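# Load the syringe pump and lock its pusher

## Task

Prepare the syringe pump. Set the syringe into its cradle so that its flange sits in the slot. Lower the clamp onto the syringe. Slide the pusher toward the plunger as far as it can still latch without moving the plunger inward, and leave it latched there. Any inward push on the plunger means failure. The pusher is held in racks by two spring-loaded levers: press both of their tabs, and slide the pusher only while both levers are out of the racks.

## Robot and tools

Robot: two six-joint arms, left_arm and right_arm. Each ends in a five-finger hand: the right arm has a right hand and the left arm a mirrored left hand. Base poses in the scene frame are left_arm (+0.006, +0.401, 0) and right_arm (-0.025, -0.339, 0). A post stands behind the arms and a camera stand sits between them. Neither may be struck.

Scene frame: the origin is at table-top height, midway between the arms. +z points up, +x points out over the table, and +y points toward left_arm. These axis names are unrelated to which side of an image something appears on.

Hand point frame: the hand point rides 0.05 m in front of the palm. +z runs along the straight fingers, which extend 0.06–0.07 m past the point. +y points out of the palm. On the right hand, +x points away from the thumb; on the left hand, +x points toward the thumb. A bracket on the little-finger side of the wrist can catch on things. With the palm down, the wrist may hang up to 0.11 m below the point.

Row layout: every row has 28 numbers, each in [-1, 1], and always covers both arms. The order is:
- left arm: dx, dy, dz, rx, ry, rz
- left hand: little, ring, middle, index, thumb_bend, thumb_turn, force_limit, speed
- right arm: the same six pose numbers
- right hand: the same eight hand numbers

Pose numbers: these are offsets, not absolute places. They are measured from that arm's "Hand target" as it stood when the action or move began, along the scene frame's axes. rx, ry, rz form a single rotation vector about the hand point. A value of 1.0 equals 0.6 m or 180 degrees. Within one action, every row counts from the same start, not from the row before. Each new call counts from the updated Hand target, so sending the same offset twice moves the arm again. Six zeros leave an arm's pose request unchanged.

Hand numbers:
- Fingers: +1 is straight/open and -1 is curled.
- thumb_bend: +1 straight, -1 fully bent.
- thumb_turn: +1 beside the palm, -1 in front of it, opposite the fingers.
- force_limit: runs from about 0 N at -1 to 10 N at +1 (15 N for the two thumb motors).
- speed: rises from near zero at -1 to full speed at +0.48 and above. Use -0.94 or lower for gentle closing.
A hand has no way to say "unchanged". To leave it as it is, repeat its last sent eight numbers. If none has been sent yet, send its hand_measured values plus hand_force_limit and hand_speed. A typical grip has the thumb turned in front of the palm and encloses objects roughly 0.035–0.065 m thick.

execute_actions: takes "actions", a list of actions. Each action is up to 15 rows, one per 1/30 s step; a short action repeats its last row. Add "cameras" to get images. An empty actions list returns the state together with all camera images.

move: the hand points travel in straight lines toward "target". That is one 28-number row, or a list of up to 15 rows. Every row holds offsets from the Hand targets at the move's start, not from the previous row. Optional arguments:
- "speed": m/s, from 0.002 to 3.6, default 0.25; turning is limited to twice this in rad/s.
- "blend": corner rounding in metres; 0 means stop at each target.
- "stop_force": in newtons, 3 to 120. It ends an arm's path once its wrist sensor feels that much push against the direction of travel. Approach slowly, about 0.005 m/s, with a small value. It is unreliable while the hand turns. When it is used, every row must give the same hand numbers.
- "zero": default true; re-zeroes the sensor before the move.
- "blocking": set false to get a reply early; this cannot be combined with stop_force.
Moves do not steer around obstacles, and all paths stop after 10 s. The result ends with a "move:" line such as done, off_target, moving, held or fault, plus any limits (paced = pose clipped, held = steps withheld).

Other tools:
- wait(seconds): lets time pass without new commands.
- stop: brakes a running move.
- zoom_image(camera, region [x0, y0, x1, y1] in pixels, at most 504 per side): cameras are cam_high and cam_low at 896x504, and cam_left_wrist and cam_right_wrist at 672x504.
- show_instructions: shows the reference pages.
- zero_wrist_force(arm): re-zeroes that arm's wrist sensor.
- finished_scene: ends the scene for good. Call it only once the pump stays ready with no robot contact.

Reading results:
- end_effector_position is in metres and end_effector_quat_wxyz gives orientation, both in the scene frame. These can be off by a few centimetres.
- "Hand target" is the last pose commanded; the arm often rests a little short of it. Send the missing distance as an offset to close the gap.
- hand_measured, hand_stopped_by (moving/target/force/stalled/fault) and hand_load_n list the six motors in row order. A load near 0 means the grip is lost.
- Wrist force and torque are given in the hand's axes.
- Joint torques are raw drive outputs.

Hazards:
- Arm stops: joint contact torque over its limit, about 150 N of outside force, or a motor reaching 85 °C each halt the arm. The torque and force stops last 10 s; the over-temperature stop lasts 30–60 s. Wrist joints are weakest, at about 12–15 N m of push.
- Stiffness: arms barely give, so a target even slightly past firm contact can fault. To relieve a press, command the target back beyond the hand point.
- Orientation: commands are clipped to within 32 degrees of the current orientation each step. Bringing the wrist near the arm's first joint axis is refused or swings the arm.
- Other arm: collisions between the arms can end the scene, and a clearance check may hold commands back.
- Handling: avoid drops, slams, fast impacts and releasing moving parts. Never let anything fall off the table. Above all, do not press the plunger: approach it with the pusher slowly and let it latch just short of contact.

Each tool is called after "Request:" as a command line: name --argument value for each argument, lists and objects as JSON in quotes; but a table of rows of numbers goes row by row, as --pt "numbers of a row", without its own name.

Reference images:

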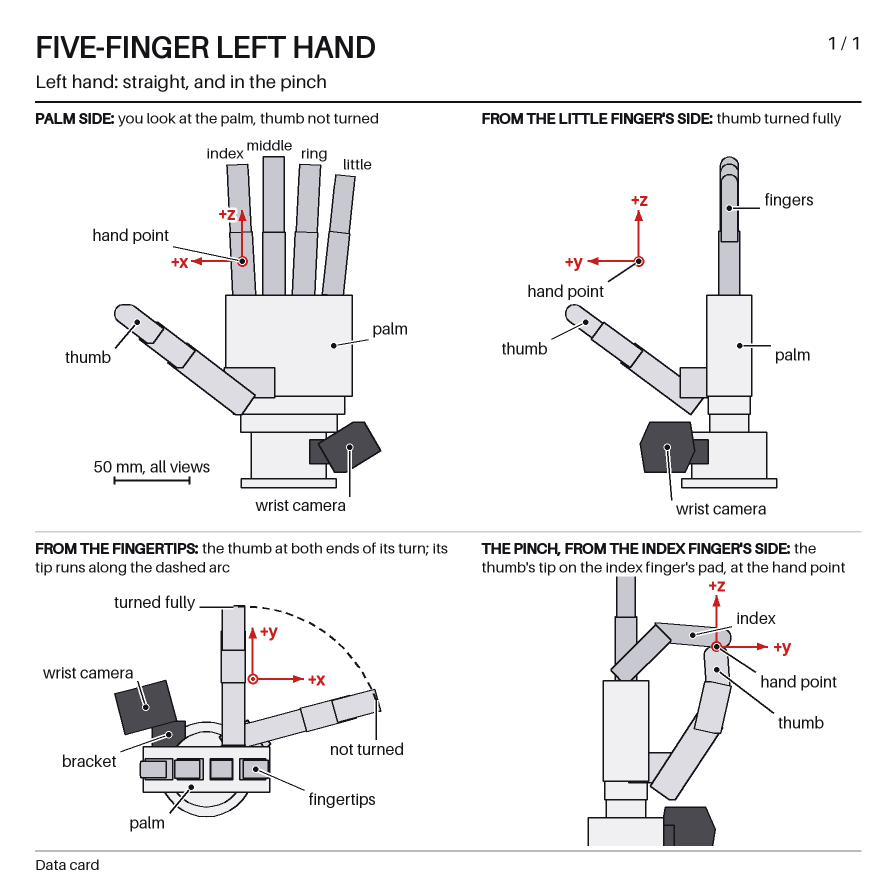

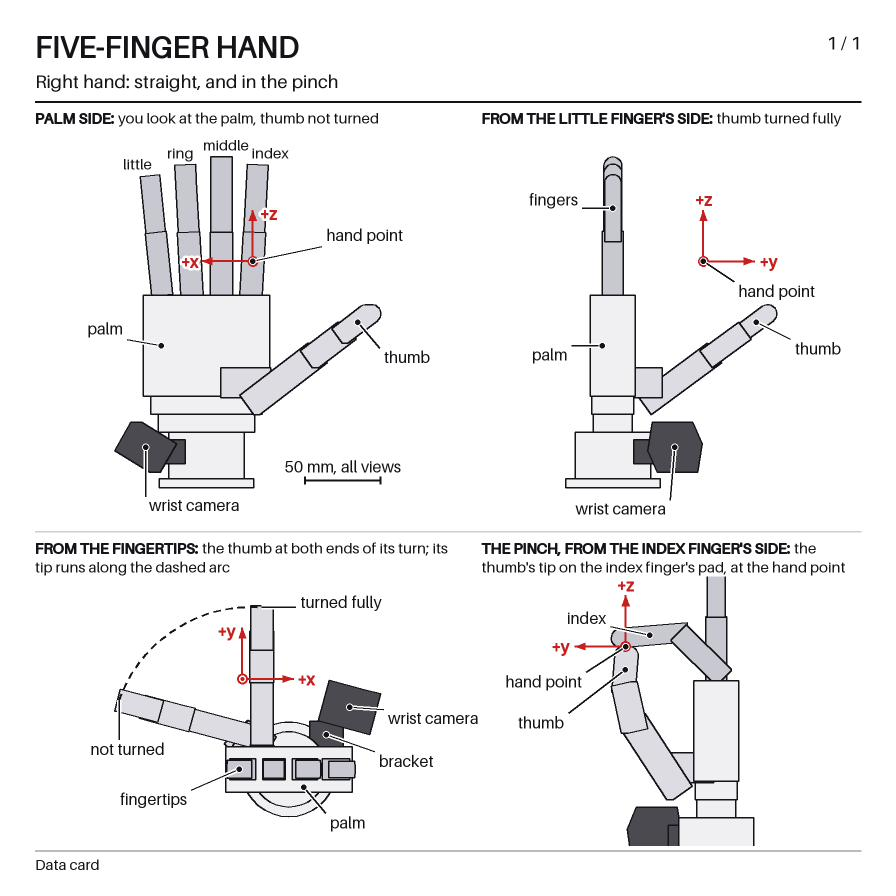

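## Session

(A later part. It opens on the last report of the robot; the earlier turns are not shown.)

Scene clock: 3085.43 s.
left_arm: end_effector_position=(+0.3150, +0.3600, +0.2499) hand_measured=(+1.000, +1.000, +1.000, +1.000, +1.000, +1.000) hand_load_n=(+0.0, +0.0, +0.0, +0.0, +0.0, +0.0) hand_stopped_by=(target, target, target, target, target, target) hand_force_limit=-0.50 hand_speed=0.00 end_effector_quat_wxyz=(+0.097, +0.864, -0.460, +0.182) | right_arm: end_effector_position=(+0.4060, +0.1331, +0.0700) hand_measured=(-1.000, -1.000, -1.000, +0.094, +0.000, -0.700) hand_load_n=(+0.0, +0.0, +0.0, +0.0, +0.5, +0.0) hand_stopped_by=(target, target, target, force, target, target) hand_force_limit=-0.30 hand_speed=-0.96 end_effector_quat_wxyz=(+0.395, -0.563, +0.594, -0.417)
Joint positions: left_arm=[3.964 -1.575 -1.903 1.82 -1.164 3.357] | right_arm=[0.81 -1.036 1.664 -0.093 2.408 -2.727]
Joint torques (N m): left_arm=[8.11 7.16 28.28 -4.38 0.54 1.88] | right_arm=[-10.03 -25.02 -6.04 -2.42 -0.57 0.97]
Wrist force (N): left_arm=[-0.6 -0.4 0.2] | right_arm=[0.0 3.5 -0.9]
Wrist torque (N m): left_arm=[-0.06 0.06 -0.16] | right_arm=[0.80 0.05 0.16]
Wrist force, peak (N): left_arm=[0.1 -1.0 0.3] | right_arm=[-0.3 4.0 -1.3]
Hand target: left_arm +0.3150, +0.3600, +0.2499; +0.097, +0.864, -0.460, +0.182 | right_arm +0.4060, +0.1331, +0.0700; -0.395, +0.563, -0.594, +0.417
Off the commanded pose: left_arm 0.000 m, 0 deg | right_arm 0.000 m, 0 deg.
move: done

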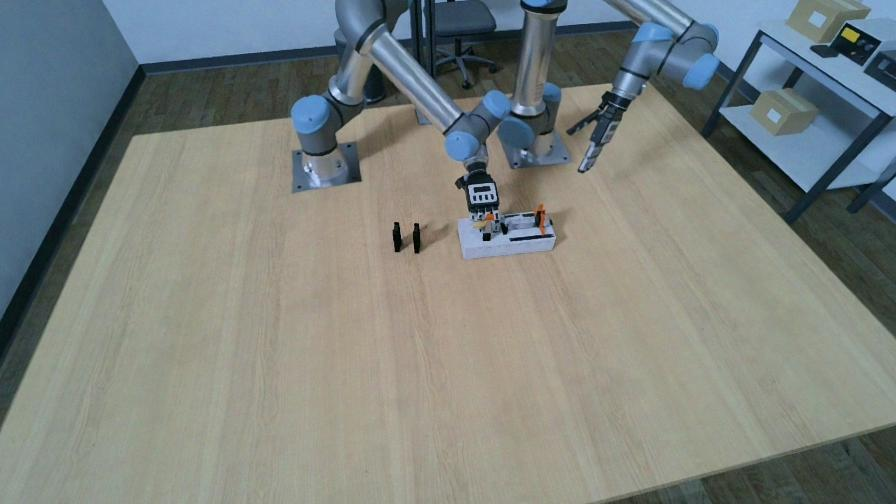

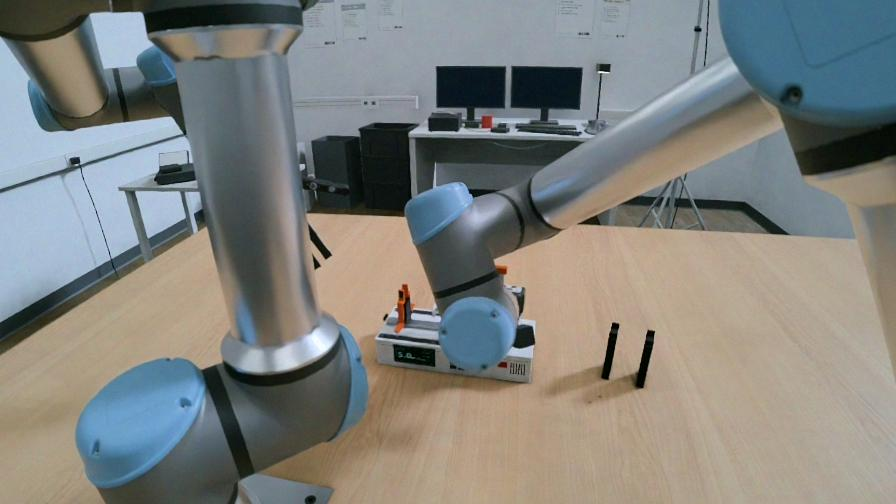

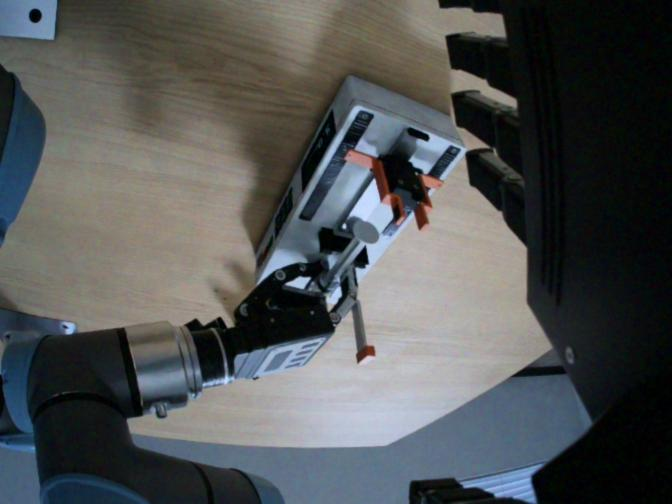

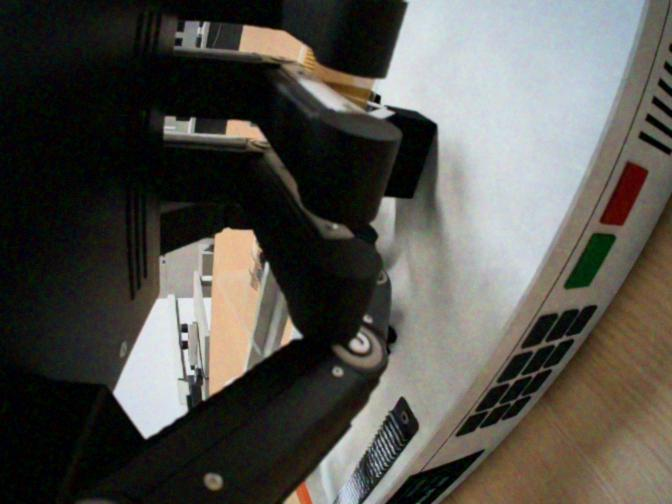

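Request:
move --target '[0,0,0,0,0,0,1,1,1,1,1,1,-0.5,0,0,0,0,0,0,0,-1,-1,-1,0.2,0.1,-0.7,-0.3,-0.95]' --cameras '["cam_left_wrist","cam_high","cam_low"]'

Request:
zoom_image --camera "cam_left_wrist" --region '[300, 210, 400, 310]'

Request:
zoom_image --camera "cam_high" --region '[465, 205, 555, 245]'

Scene clock: 3230.87 s.
left_arm: end_effector_position=(+0.3150, +0.3600, +0.2499) hand_measured=(+1.000, +1.000, +1.000, +1.000, +1.000, +1.000) hand_load_n=(+0.0, +0.0, +0.0, +0.0, +0.0, +0.0) hand_stopped_by=(target, target, target, target, target, target) hand_force_limit=-0.50 hand_speed=0.00 end_effector_quat_wxyz=(+0.097, +0.864, -0.460, +0.182) | right_arm: end_effector_position=(+0.4060, +0.1331, +0.0700) hand_measured=(-1.000, -1.000, -1.000, +0.200, +0.100, -0.700) hand_load_n=(+0.0, +0.0, +0.0, +0.0, +0.0, +0.0) hand_stopped_by=(target, target, target, target, target, target) hand_force_limit=-0.30 hand_speed=-0.95 end_effector_quat_wxyz=(+0.395, -0.563, +0.594, -0.417)
Joint positions: left_arm=[3.964 -1.575 -1.903 1.82 -1.164 3.357] | right_arm=[0.81 -1.036 1.664 -0.093 2.408 -2.727]
Joint torques (N m): left_arm=[6.89 7.44 28.16 -4.53 0.78 2.05] | right_arm=[-10.2 -24.41 -5.96 -2.26 -0.33 -1.72]
Wrist force (N): left_arm=[0.3 -0.3 0.3] | right_arm=[-0.1 3.3 -1.4]
Wrist torque (N m): left_arm=[-0.04 -0.06 -0.11] | right_arm=[0.83 0.08 0.17]
Wrist force, peak (N): left_arm=[0.3 -0.8 0.3] | right_arm=[-0.3 3.9 -1.2]
Hand target: left_arm +0.3150, +0.3600, +0.2499; +0.097, +0.864, -0.460, +0.182 | right_arm +0.4060, +0.1331, +0.0700; -0.395, +0.563, -0.594, +0.417
Off the commanded pose: left_arm 0.000 m, 0 deg | right_arm 0.000 m, 0 deg.
move: done
Images, in order (width x height): cam_high 896x504, cam_low 896x504, cam_left_wrist 672x504.

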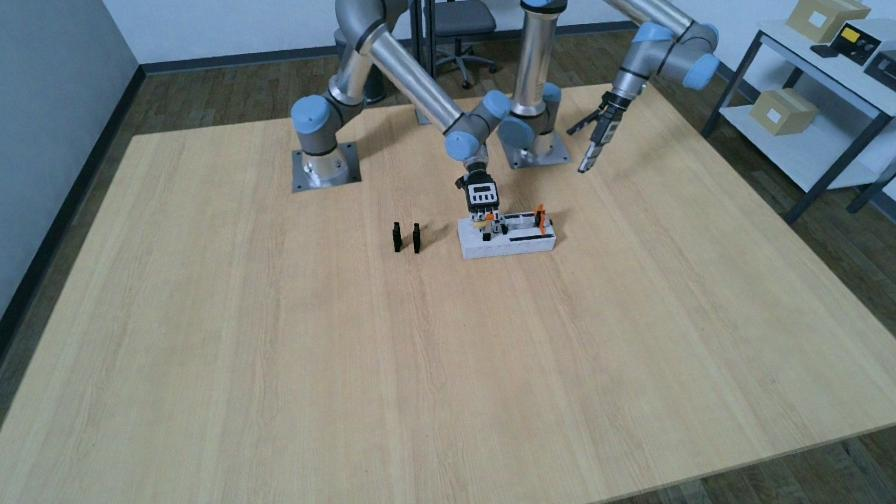

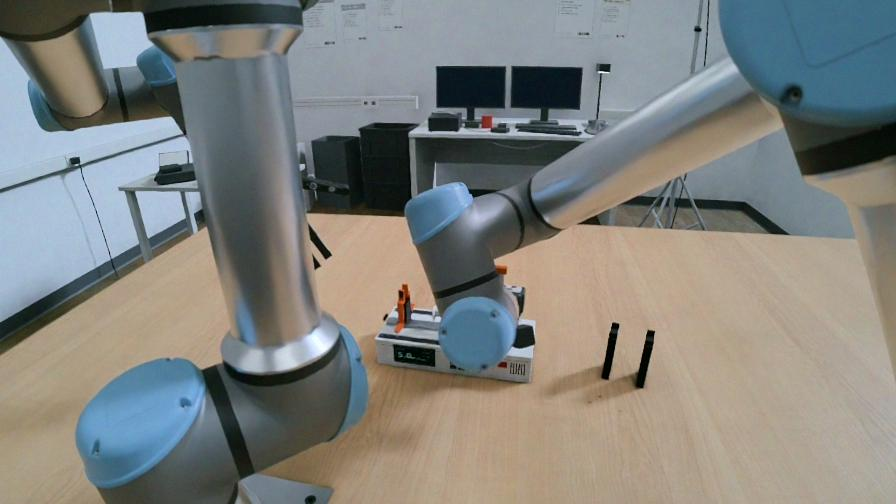

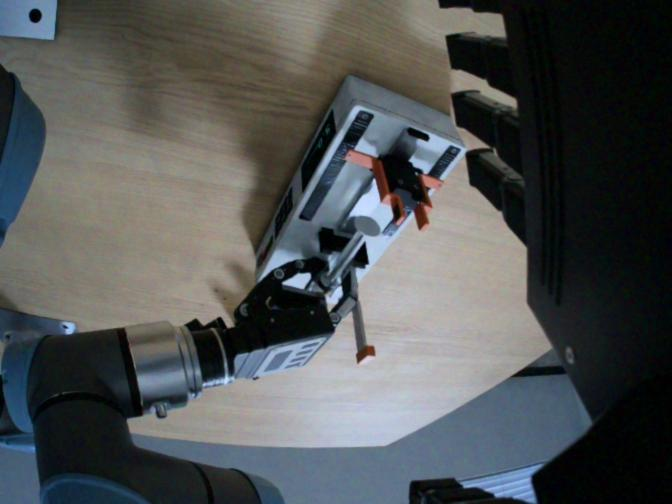

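Scaled by 5.040 from the camera's image (finer frame: 960x720).

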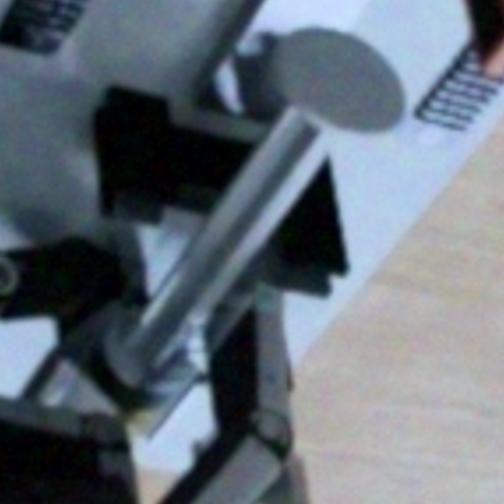

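Scaled by 5.600 from the camera's image (finer frame: 1280x720).

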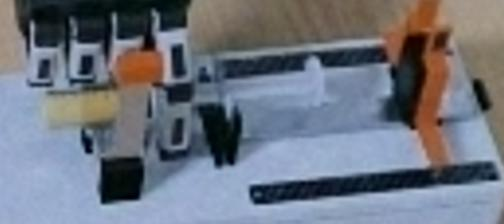

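Request:
move --target '[0,0,0,0,0,0,1,1,1,1,1,1,-0.5,0,0,0,0,0,0,0,-1,-1,-1,0.42,0.36,-0.7,-0.3,-0.8]' --cameras '["cam_left_wrist","cam_high"]'

Request:
zoom_image --camera "cam_left_wrist" --region '[310, 220, 390, 300]'

Request:
zoom_image --camera "cam_high" --region '[485, 205, 530, 245]'

Scene clock: 3244.80 s.
left_arm: end_effector_position=(+0.3150, +0.3600, +0.2499) hand_measured=(+1.000, +1.000, +1.000, +1.000, +1.000, +1.000) hand_load_n=(+0.0, +0.0, +0.0, +0.0, +0.0, +0.0) hand_stopped_by=(target, target, target, target, target, target) hand_force_limit=-0.50 hand_speed=0.00 end_effector_quat_wxyz=(+0.097, +0.864, -0.460, +0.182) | right_arm: end_effector_position=(+0.4060, +0.1331, +0.0700) hand_measured=(-1.000, -1.000, -1.000, +0.420, +0.360, -0.700) hand_load_n=(+0.0, +0.0, +0.0, +0.0, +0.0, +0.0) hand_stopped_by=(target, target, target, target, target, target) hand_force_limit=-0.30 hand_speed=-0.80 end_effector_quat_wxyz=(+0.395, -0.563, +0.594, -0.417)
Joint positions: left_arm=[3.964 -1.575 -1.903 1.82 -1.164 3.357] | right_arm=[0.81 -1.036 1.664 -0.093 2.408 -2.727]
Joint torques (N m): left_arm=[6.42 8.49 28.2 -4.42 0.74 1.86] | right_arm=[-9.67 -25.27 -6.44 -1.36 -0.4 -1.61]
Wrist force (N): left_arm=[-0.1 -0.5 0.1] | right_arm=[-0.1 3.1 -1.4]
Wrist torque (N m): left_arm=[-0.07 0.00 -0.12] | right_arm=[0.81 0.07 0.16]
Wrist force, peak (N): left_arm=[0.0 -0.9 0.1] | right_arm=[0.2 3.4 -1.4]
Hand target: left_arm +0.3150, +0.3600, +0.2499; +0.097, +0.864, -0.460, +0.182 | right_arm +0.4060, +0.1331, +0.0700; -0.395, +0.563, -0.594, +0.417
Off the commanded pose: left_arm 0.000 m, 0 deg | right_arm 0.000 m, 0 deg.
move: done
Images, in order (width x height): cam_high 896x504, cam_left_wrist 672x504.

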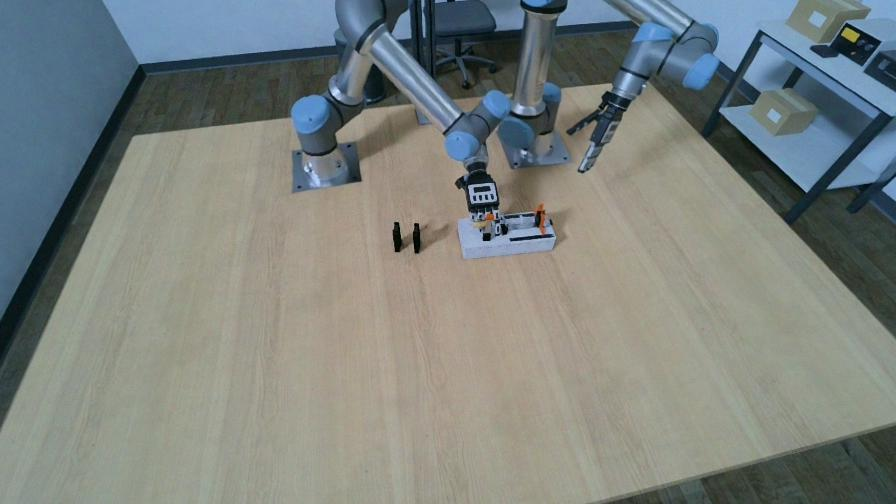

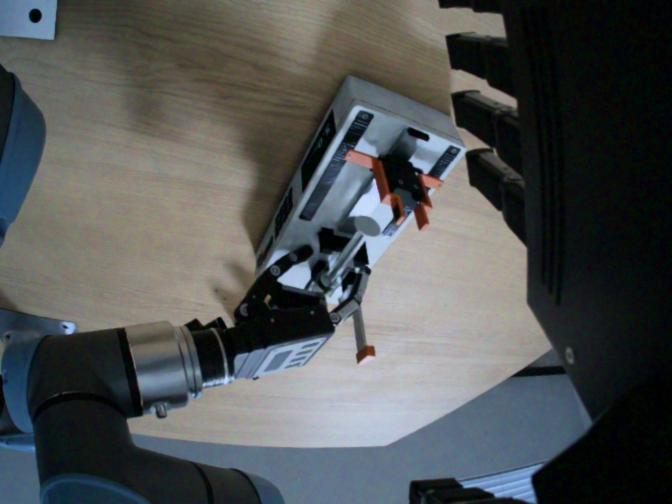

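Scaled by 6.300 from the camera's image (finer frame: 960x720).

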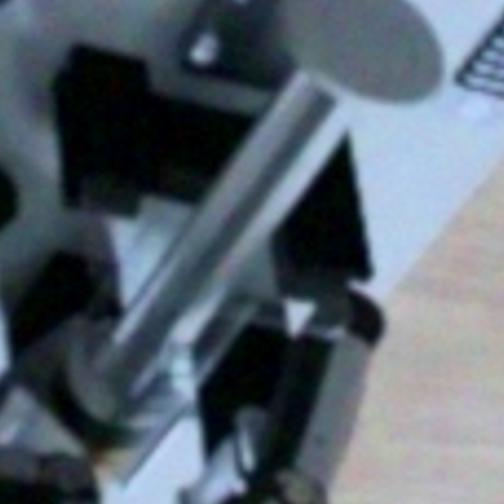

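Scaled by 11.200 from the camera's image (finer frame: 1280x720).

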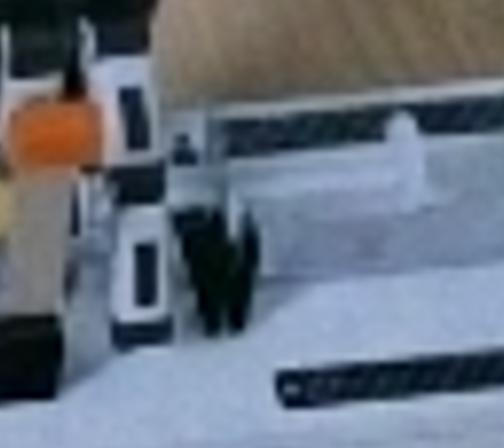

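Request:
move --pt "0 0 0 0 0 0 1 1 1 1 1 1 -0.5 0 0 0 0.075 0 0 0 -1 -1 -1 0.42 0.36 -0.7 -0.3 -0.8" --pt "0 0 0 0 0 0 1 1 1 1 1 1 -0.5 0 -0.1 -0.05 0.2 0 0 0 -1 -1 -1 0.42 0.36 -0.7 -0.3 -0.8" --speed '[0.025,0.1]' --blend '[0.01,0]' --stop_force 4 --cameras '["cam_left_wrist","cam_high","cam_low","cam_right_wrist"]'

Request:
zoom_image --camera "cam_left_wrist" --region '[280, 200, 400, 320]'

Request:
zoom_image --camera "cam_high" --region '[450, 200, 550, 260]'

Request:
zoom_image --camera "cam_low" --region '[380, 260, 540, 380]'

Scene clock: 3261.80 s.
left_arm: end_effector_position=(+0.3150, +0.3600, +0.2499) hand_measured=(+1.000, +1.000, +1.000, +1.000, +1.000, +1.000) hand_load_n=(+0.0, +0.0, +0.0, +0.0, +0.0, +0.0) hand_stopped_by=(target, target, target, target, target, target) hand_force_limit=-0.50 hand_speed=0.00 end_effector_quat_wxyz=(+0.097, +0.864, -0.460, +0.182) | right_arm: end_effector_position=(+0.3460, +0.1031, +0.1900) hand_measured=(-1.000, -1.000, -1.000, +0.420, +0.360, -0.700) hand_load_n=(+0.0, +0.0, +0.0, +0.0, +0.0, +0.0) hand_stopped_by=(target, target, target, target, target, target) hand_force_limit=-0.30 hand_speed=-0.80 end_effector_quat_wxyz=(+0.395, -0.563, +0.594, -0.417)
Joint positions: left_arm=[3.964 -1.575 -1.903 1.82 -1.164 3.357] | right_arm=[0.87 -1.277 1.679 0.17 2.46 -2.678]
Joint torques (N m): left_arm=[6.49 7.44 28.09 -4.35 0.97 1.96] | right_arm=[11.82 -38.33 -7.49 3.43 2.38 1.7]
Wrist force (N): left_arm=[-0.1 -0.8 -0.1] | right_arm=[0.1 3.3 -1.4]
Wrist torque (N m): left_arm=[-0.09 -0.02 -0.11] | right_arm=[0.83 0.04 0.08]
Wrist force, peak (N): left_arm=[0.4 -0.9 0.2] | right_arm=[0.0 3.7 -1.1]
Hand target: left_arm +0.3150, +0.3600, +0.2499; +0.097, +0.864, -0.460, +0.182 | right_arm +0.3460, +0.1031, +0.1900; -0.395, +0.563, -0.594, +0.417
Off the commanded pose: left_arm 0.000 m, 0 deg | right_arm 0.000 m, 0 deg.
move: done

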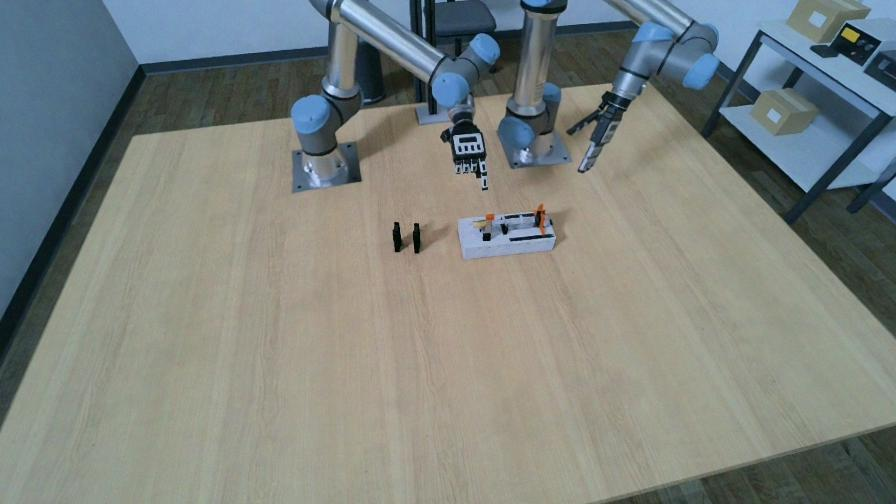

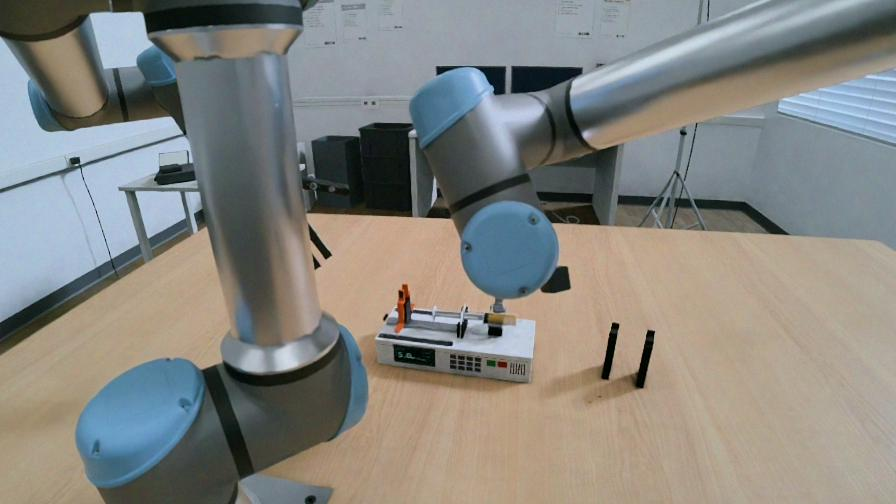

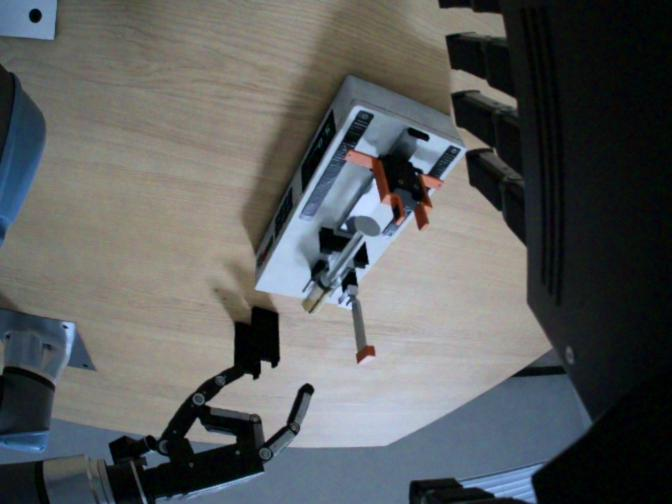

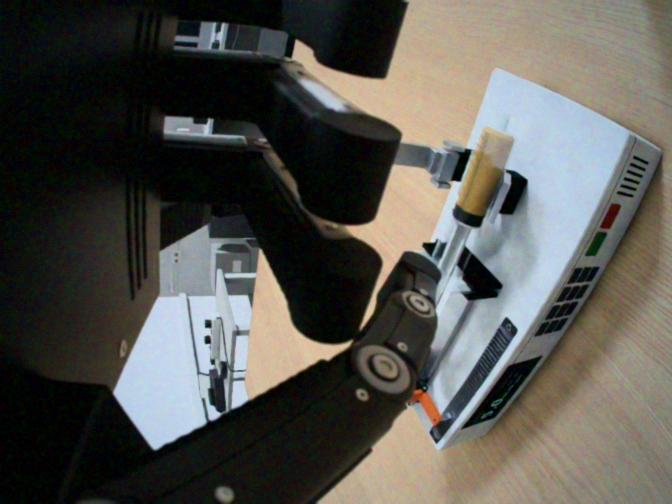

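Scaled by 4.200 from the camera's image (finer frame: 960x720).

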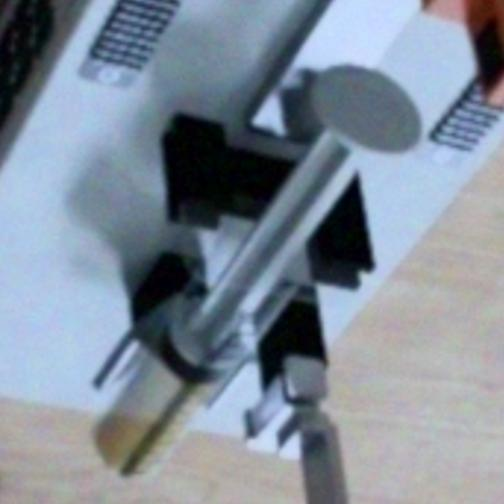

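Scaled by 5.040 from the camera's image (finer frame: 1280x720).

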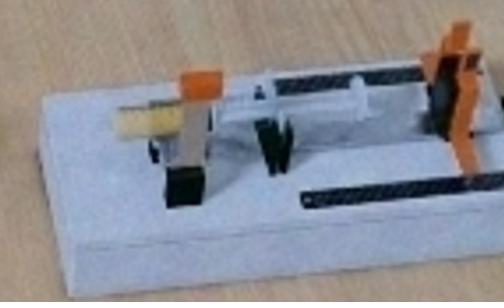

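Scaled by 3.150 from the camera's image (finer frame: 1280x720).

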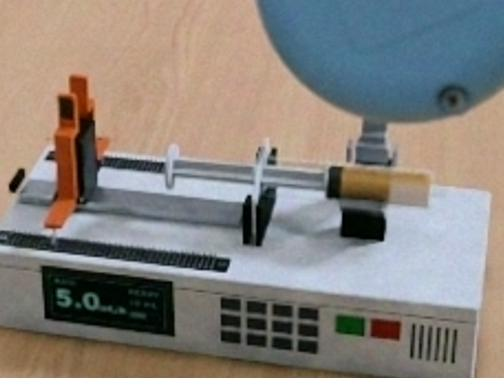

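Beautiful. Zoom closer at the slot and flange.

Request:
zoom_image --camera "cam_low" --region '[445, 295, 505, 345]'

Request:
zoom_image --camera "cam_right_wrist" --region '[400, 180, 560, 340]'

Request:
zoom_image --camera "cam_left_wrist" --region '[310, 220, 375, 285]'

Scaled by 8.400 from the camera's image (finer frame: 1280x720).

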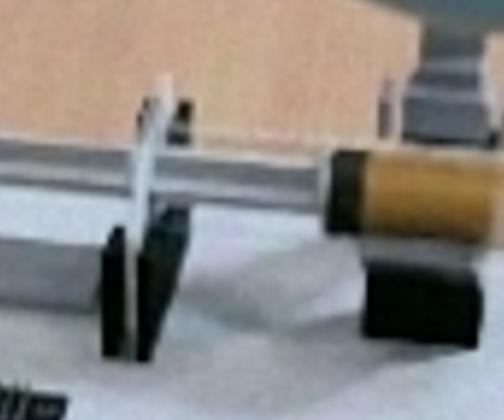

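Scaled by 3.150 from the camera's image (finer frame: 960x720).

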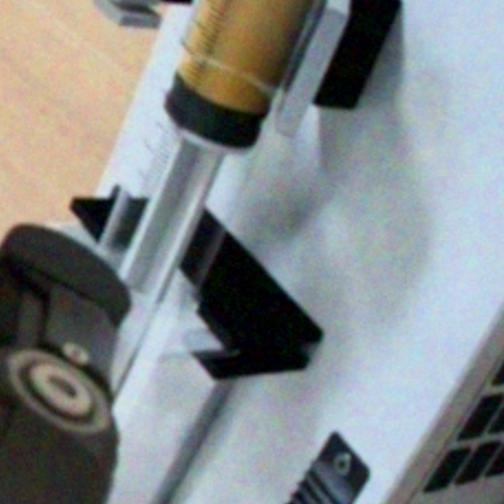

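Scaled by 7.754 from the camera's image (finer frame: 960x720).

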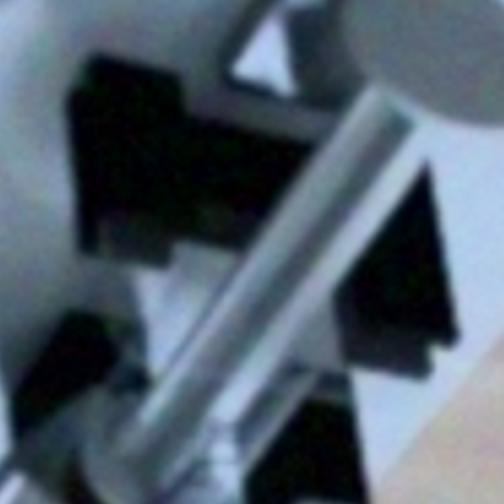

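Request:
move --target '[0,0,0,0,0,0,1,1,1,1,1,1,-0.5,0,0.09,0.015,0.1333,0.0178,0.3329,0,-1,-1,-1,-1,1,1,-0.3,0]' --speed 0.2 --cameras '["cam_left_wrist","cam_high","cam_low","cam_right_wrist"]'

Scene clock: 3470.83 s.
left_arm: end_effector_position=(+0.3150, +0.3600, +0.2499) hand_measured=(+1.000, +1.000, +1.000, +1.000, +1.000, +1.000) hand_load_n=(+0.0, +0.0, +0.0, +0.0, +0.0, -0.5) hand_stopped_by=(target, target, target, target, target, target) hand_force_limit=-0.50 hand_speed=0.00 end_effector_quat_wxyz=(+0.097, +0.864, -0.460, +0.182) | right_arm: end_effector_position=(+0.4000, +0.1121, +0.2699) hand_measured=(-1.000, -1.000, -1.000, -1.000, +1.000, +1.000) hand_load_n=(+0.0, +0.0, +0.0, +0.0, +0.0, +0.0) hand_stopped_by=(target, target, target, target, target, target) hand_force_limit=-0.30 hand_speed=0.00 end_effector_quat_wxyz=(+0.060, -0.685, +0.723, -0.064)
Joint positions: left_arm=[3.964 -1.575 -1.903 1.82 -1.164 3.357] | right_arm=[0.493 -0.758 0.535 1.648 1.669 -2.554]
Joint torques (N m): left_arm=[6.31 7.91 28.16 -4.37 1.17 1.99] | right_arm=[-10.69 -35.34 -26.48 5.25 -1.6 -1.65]
Wrist force (N): left_arm=[-0.2 -0.4 0.0] | right_arm=[0.2 1.2 -0.3]
Wrist torque (N m): left_arm=[-0.03 0.00 -0.14] | right_arm=[0.24 0.02 0.06]
Wrist force, peak (N): left_arm=[0.0 -1.0 0.2] | right_arm=[-0.1 4.0 -1.6]
Hand target: left_arm +0.3150, +0.3600, +0.2499; +0.097, +0.864, -0.460, +0.182 | right_arm +0.4000, +0.1121, +0.2699; -0.060, +0.685, -0.723, +0.064
Off the commanded pose: left_arm 0.000 m, 0 deg | right_arm 0.000 m, 0 deg.
move: done

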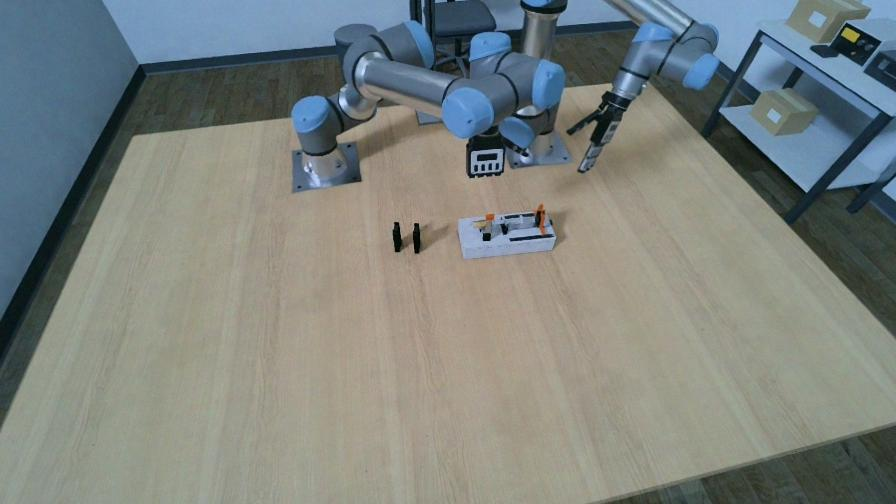

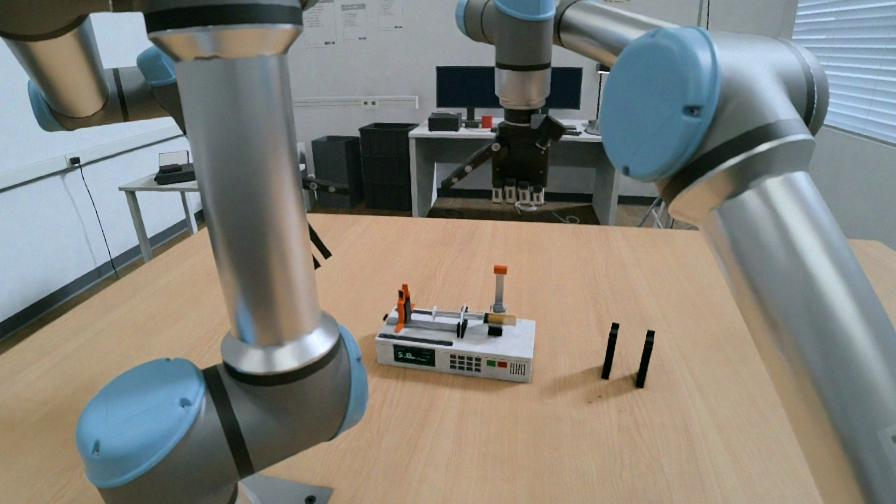

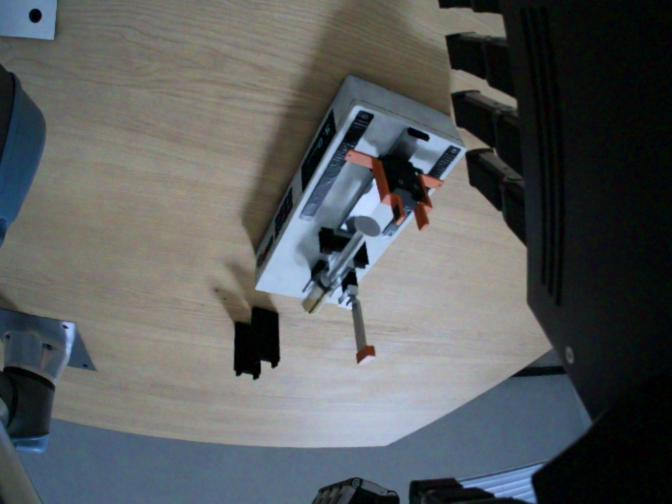

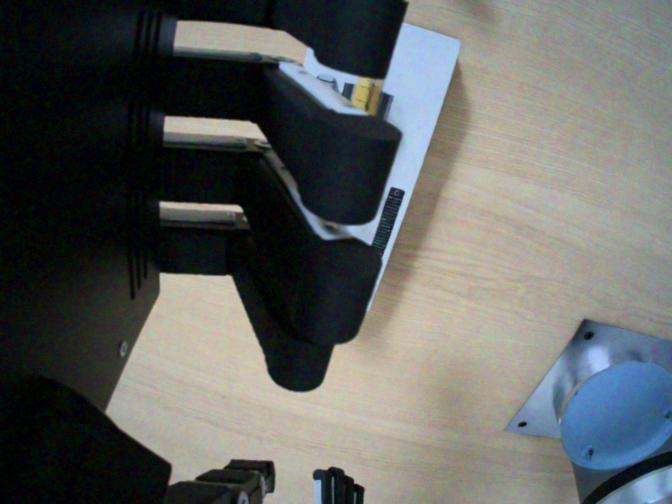

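Request:
move --pt "0 0 0 0 0 0 1 1 1 1 1 1 -0.5 0 0.15 0.01 -0.03 0 0 0 -1 -1 -1 -1 1 1 -0.3 0" --pt "0 0 0 0 0 0 1 1 1 1 1 1 -0.5 0 0.15 0.01 -0.15 0 0 0 -1 -1 -1 -1 1 1 -0.3 0" --speed '[0.15,0.06]' --blend '[0.01,0]' --stop_force 5 --cameras '["cam_left_wrist","cam_high","cam_low","cam_right_wrist"]'

Scene clock: 3490.17 s.
left_arm: end_effector_position=(+0.3150, +0.3600, +0.2499) hand_measured=(+1.000, +1.000, +1.000, +1.000, +1.000, +1.000) hand_load_n=(-0.5, +0.0, +0.0, +0.0, +0.0, +0.0) hand_stopped_by=(target, target, target, target, target, target) hand_force_limit=-0.50 hand_speed=0.00 end_effector_quat_wxyz=(+0.097, +0.864, -0.460, +0.182) | right_arm: end_effector_position=(+0.4899, +0.1180, +0.1799) hand_measured=(-1.000, -1.000, -1.000, -1.000, +1.000, +1.000) hand_load_n=(+0.0, +0.0, +0.0, +0.0, +0.0, +0.0) hand_stopped_by=(target, target, target, target, target, target) hand_force_limit=-0.30 hand_speed=0.00 end_effector_quat_wxyz=(+0.060, -0.685, +0.723, -0.064)
Joint positions: left_arm=[3.964 -1.575 -1.903 1.82 -1.164 3.357] | right_arm=[0.431 -0.379 0.035 1.763 1.659 -2.615]
Joint torques (N m): left_arm=[5.98 7.27 28.12 -4.34 1.23 1.99] | right_arm=[11.84 -42.33 -24.59 -0.55 1.81 -1.64]
Wrist force (N): left_arm=[0.0 -0.5 0.1] | right_arm=[0.1 1.2 -0.2]
Wrist torque (N m): left_arm=[-0.06 -0.03 -0.12] | right_arm=[0.22 0.01 0.05]
Wrist force, peak (N): left_arm=[0.2 -1.0 0.2] | right_arm=[0.3 2.2 -0.5]
Hand target: left_arm +0.3150, +0.3600, +0.2499; +0.097, +0.864, -0.460, +0.182 | right_arm +0.4900, +0.1181, +0.1799; -0.060, +0.685, -0.723, +0.064
Off the commanded pose: left_arm 0.000 m, 0 deg | right_arm 0.000 m, 0 deg.
elbow stopped short (right arm): the move would have taken joint 3 (elbow) straighter than the controller allows.
move: done

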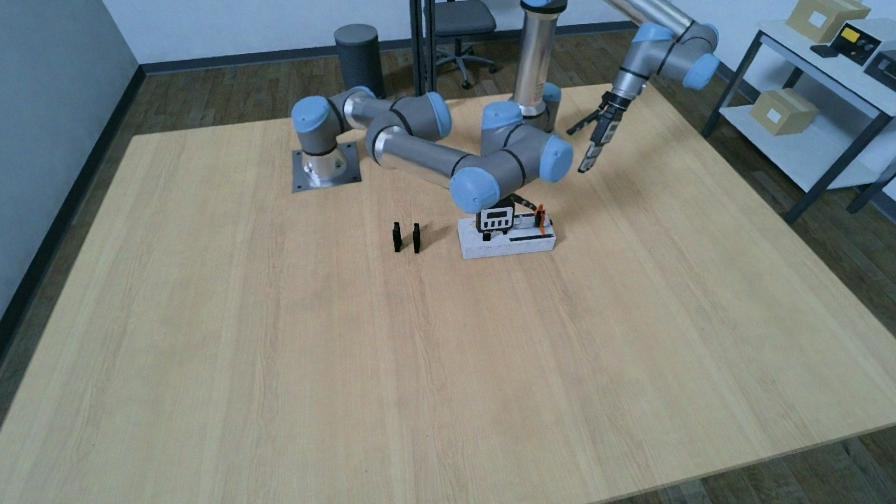

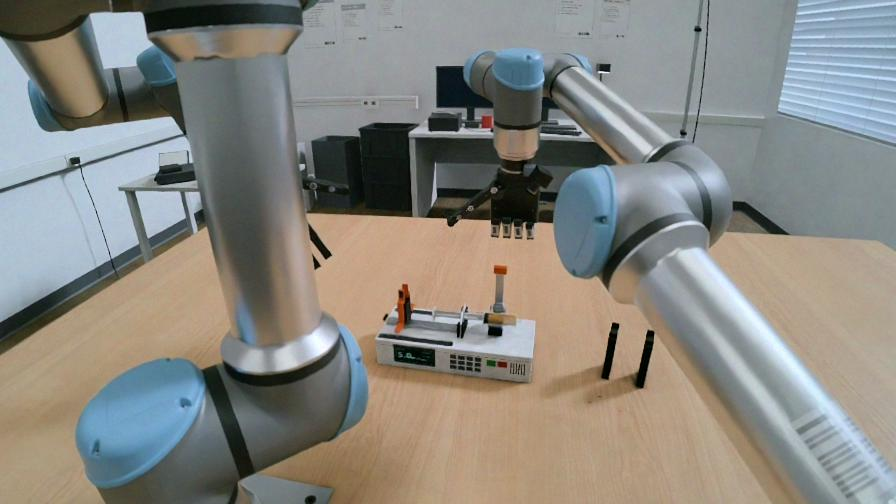

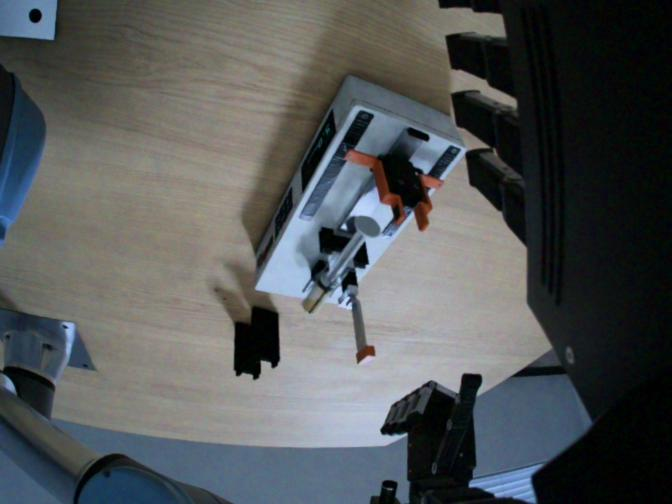

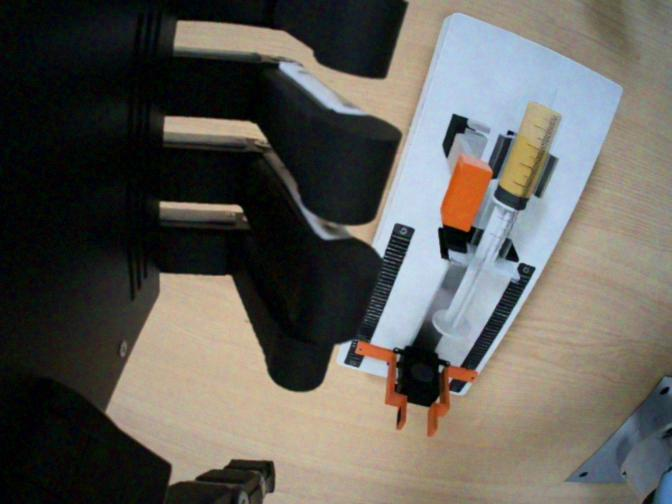

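Request:
move --target '[0,0,0,0,0,0,1,1,1,1,1,1,-0.5,0,0,-0.01,-0.0833,0,0,0,-1,-1,-1,-1,1,1,-0.3,0]' --speed 0.06 --stop_force 5 --cameras '["cam_left_wrist","cam_low","cam_right_wrist","cam_high"]'

Scene clock: 3521.53 s.
left_arm: end_effector_position=(+0.3150, +0.3600, +0.2499) hand_measured=(+1.000, +1.000, +1.000, +1.000, +1.000, +1.000) hand_load_n=(+0.0, +0.0, +0.0, +0.0, +0.0, +0.0) hand_stopped_by=(target, target, target, target, target, target) hand_force_limit=-0.50 hand_speed=0.00 end_effector_quat_wxyz=(+0.097, +0.864, -0.460, +0.182) | right_arm: end_effector_position=(+0.4900, +0.1121, +0.1300) hand_measured=(-1.000, -1.000, -1.000, -1.000, +1.000, +1.000) hand_load_n=(+0.0, +0.0, +0.0, +0.0, +0.0, +0.0) hand_stopped_by=(target, target, target, target, target, target) hand_force_limit=-0.30 hand_speed=0.00 end_effector_quat_wxyz=(+0.060, -0.685, +0.723, -0.064)
Joint positions: left_arm=[3.964 -1.575 -1.903 1.82 -1.164 3.357] | right_arm=[0.423 -0.517 0.442 1.494 1.658 -2.623]
Joint torques (N m): left_arm=[6.15 8.09 27.16 -4.24 1.21 1.9] | right_arm=[-10.73 -61.26 -7.03 -0.64 -1.53 -1.64]
Wrist force (N): left_arm=[0.2 -0.7 0.2] | right_arm=[0.2 1.3 0.2]
Wrist torque (N m): left_arm=[-0.09 -0.05 -0.11] | right_arm=[0.22 0.00 0.06]
Wrist force, peak (N): left_arm=[-0.5 -0.7 0.5] | right_arm=[0.1 1.7 0.4]
Hand target: left_arm +0.3150, +0.3600, +0.2499; +0.097, +0.864, -0.460, +0.182 | right_arm +0.4900, +0.1121, +0.1300; -0.060, +0.685, -0.723, +0.064
Off the commanded pose: left_arm 0.000 m, 0 deg | right_arm 0.000 m, 0 deg.
move: done

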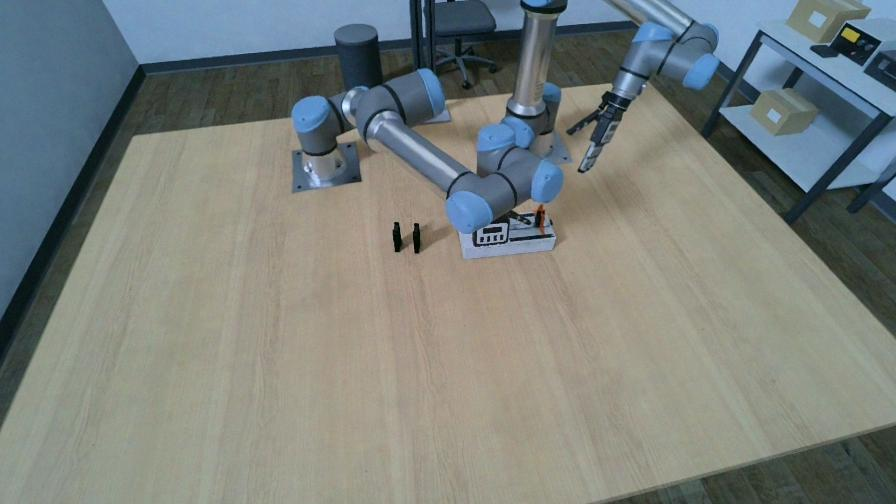

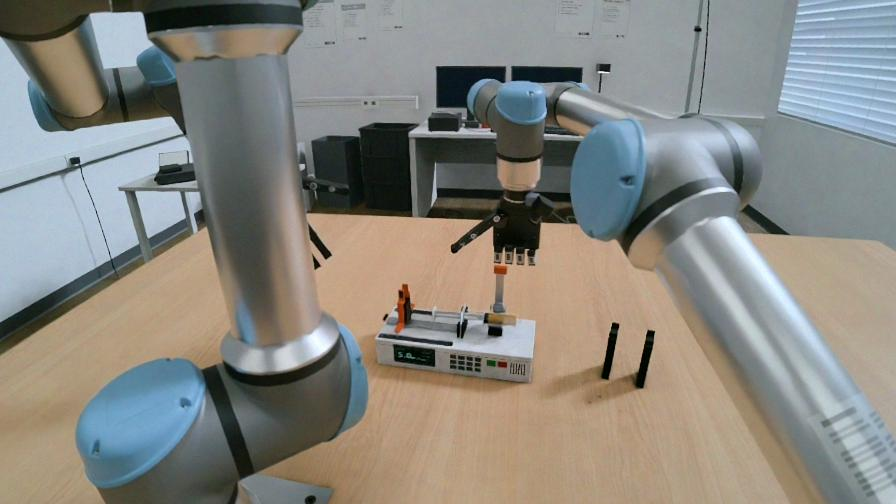

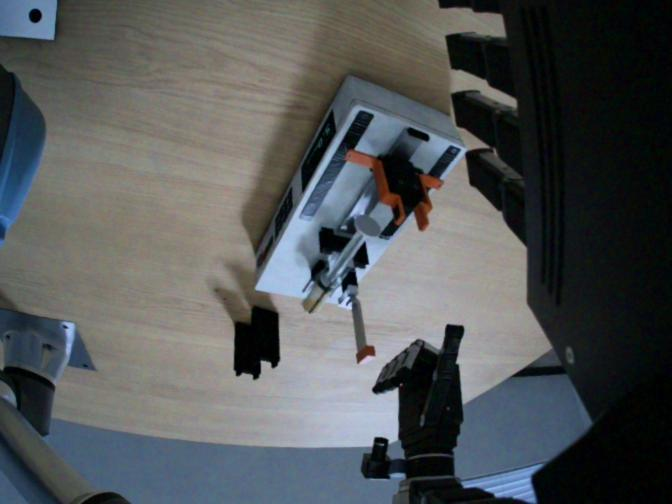

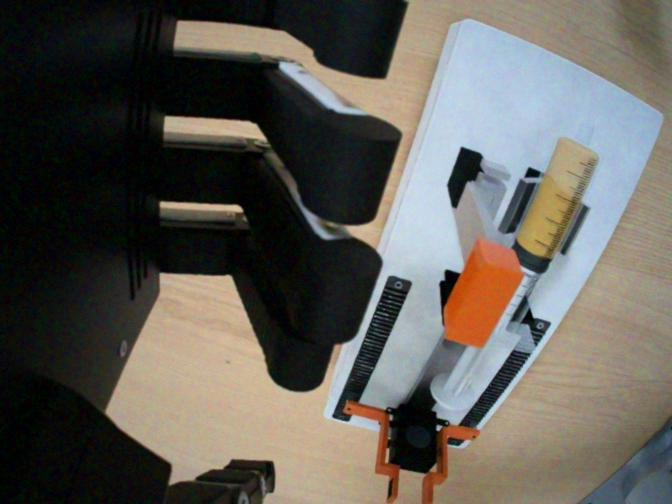

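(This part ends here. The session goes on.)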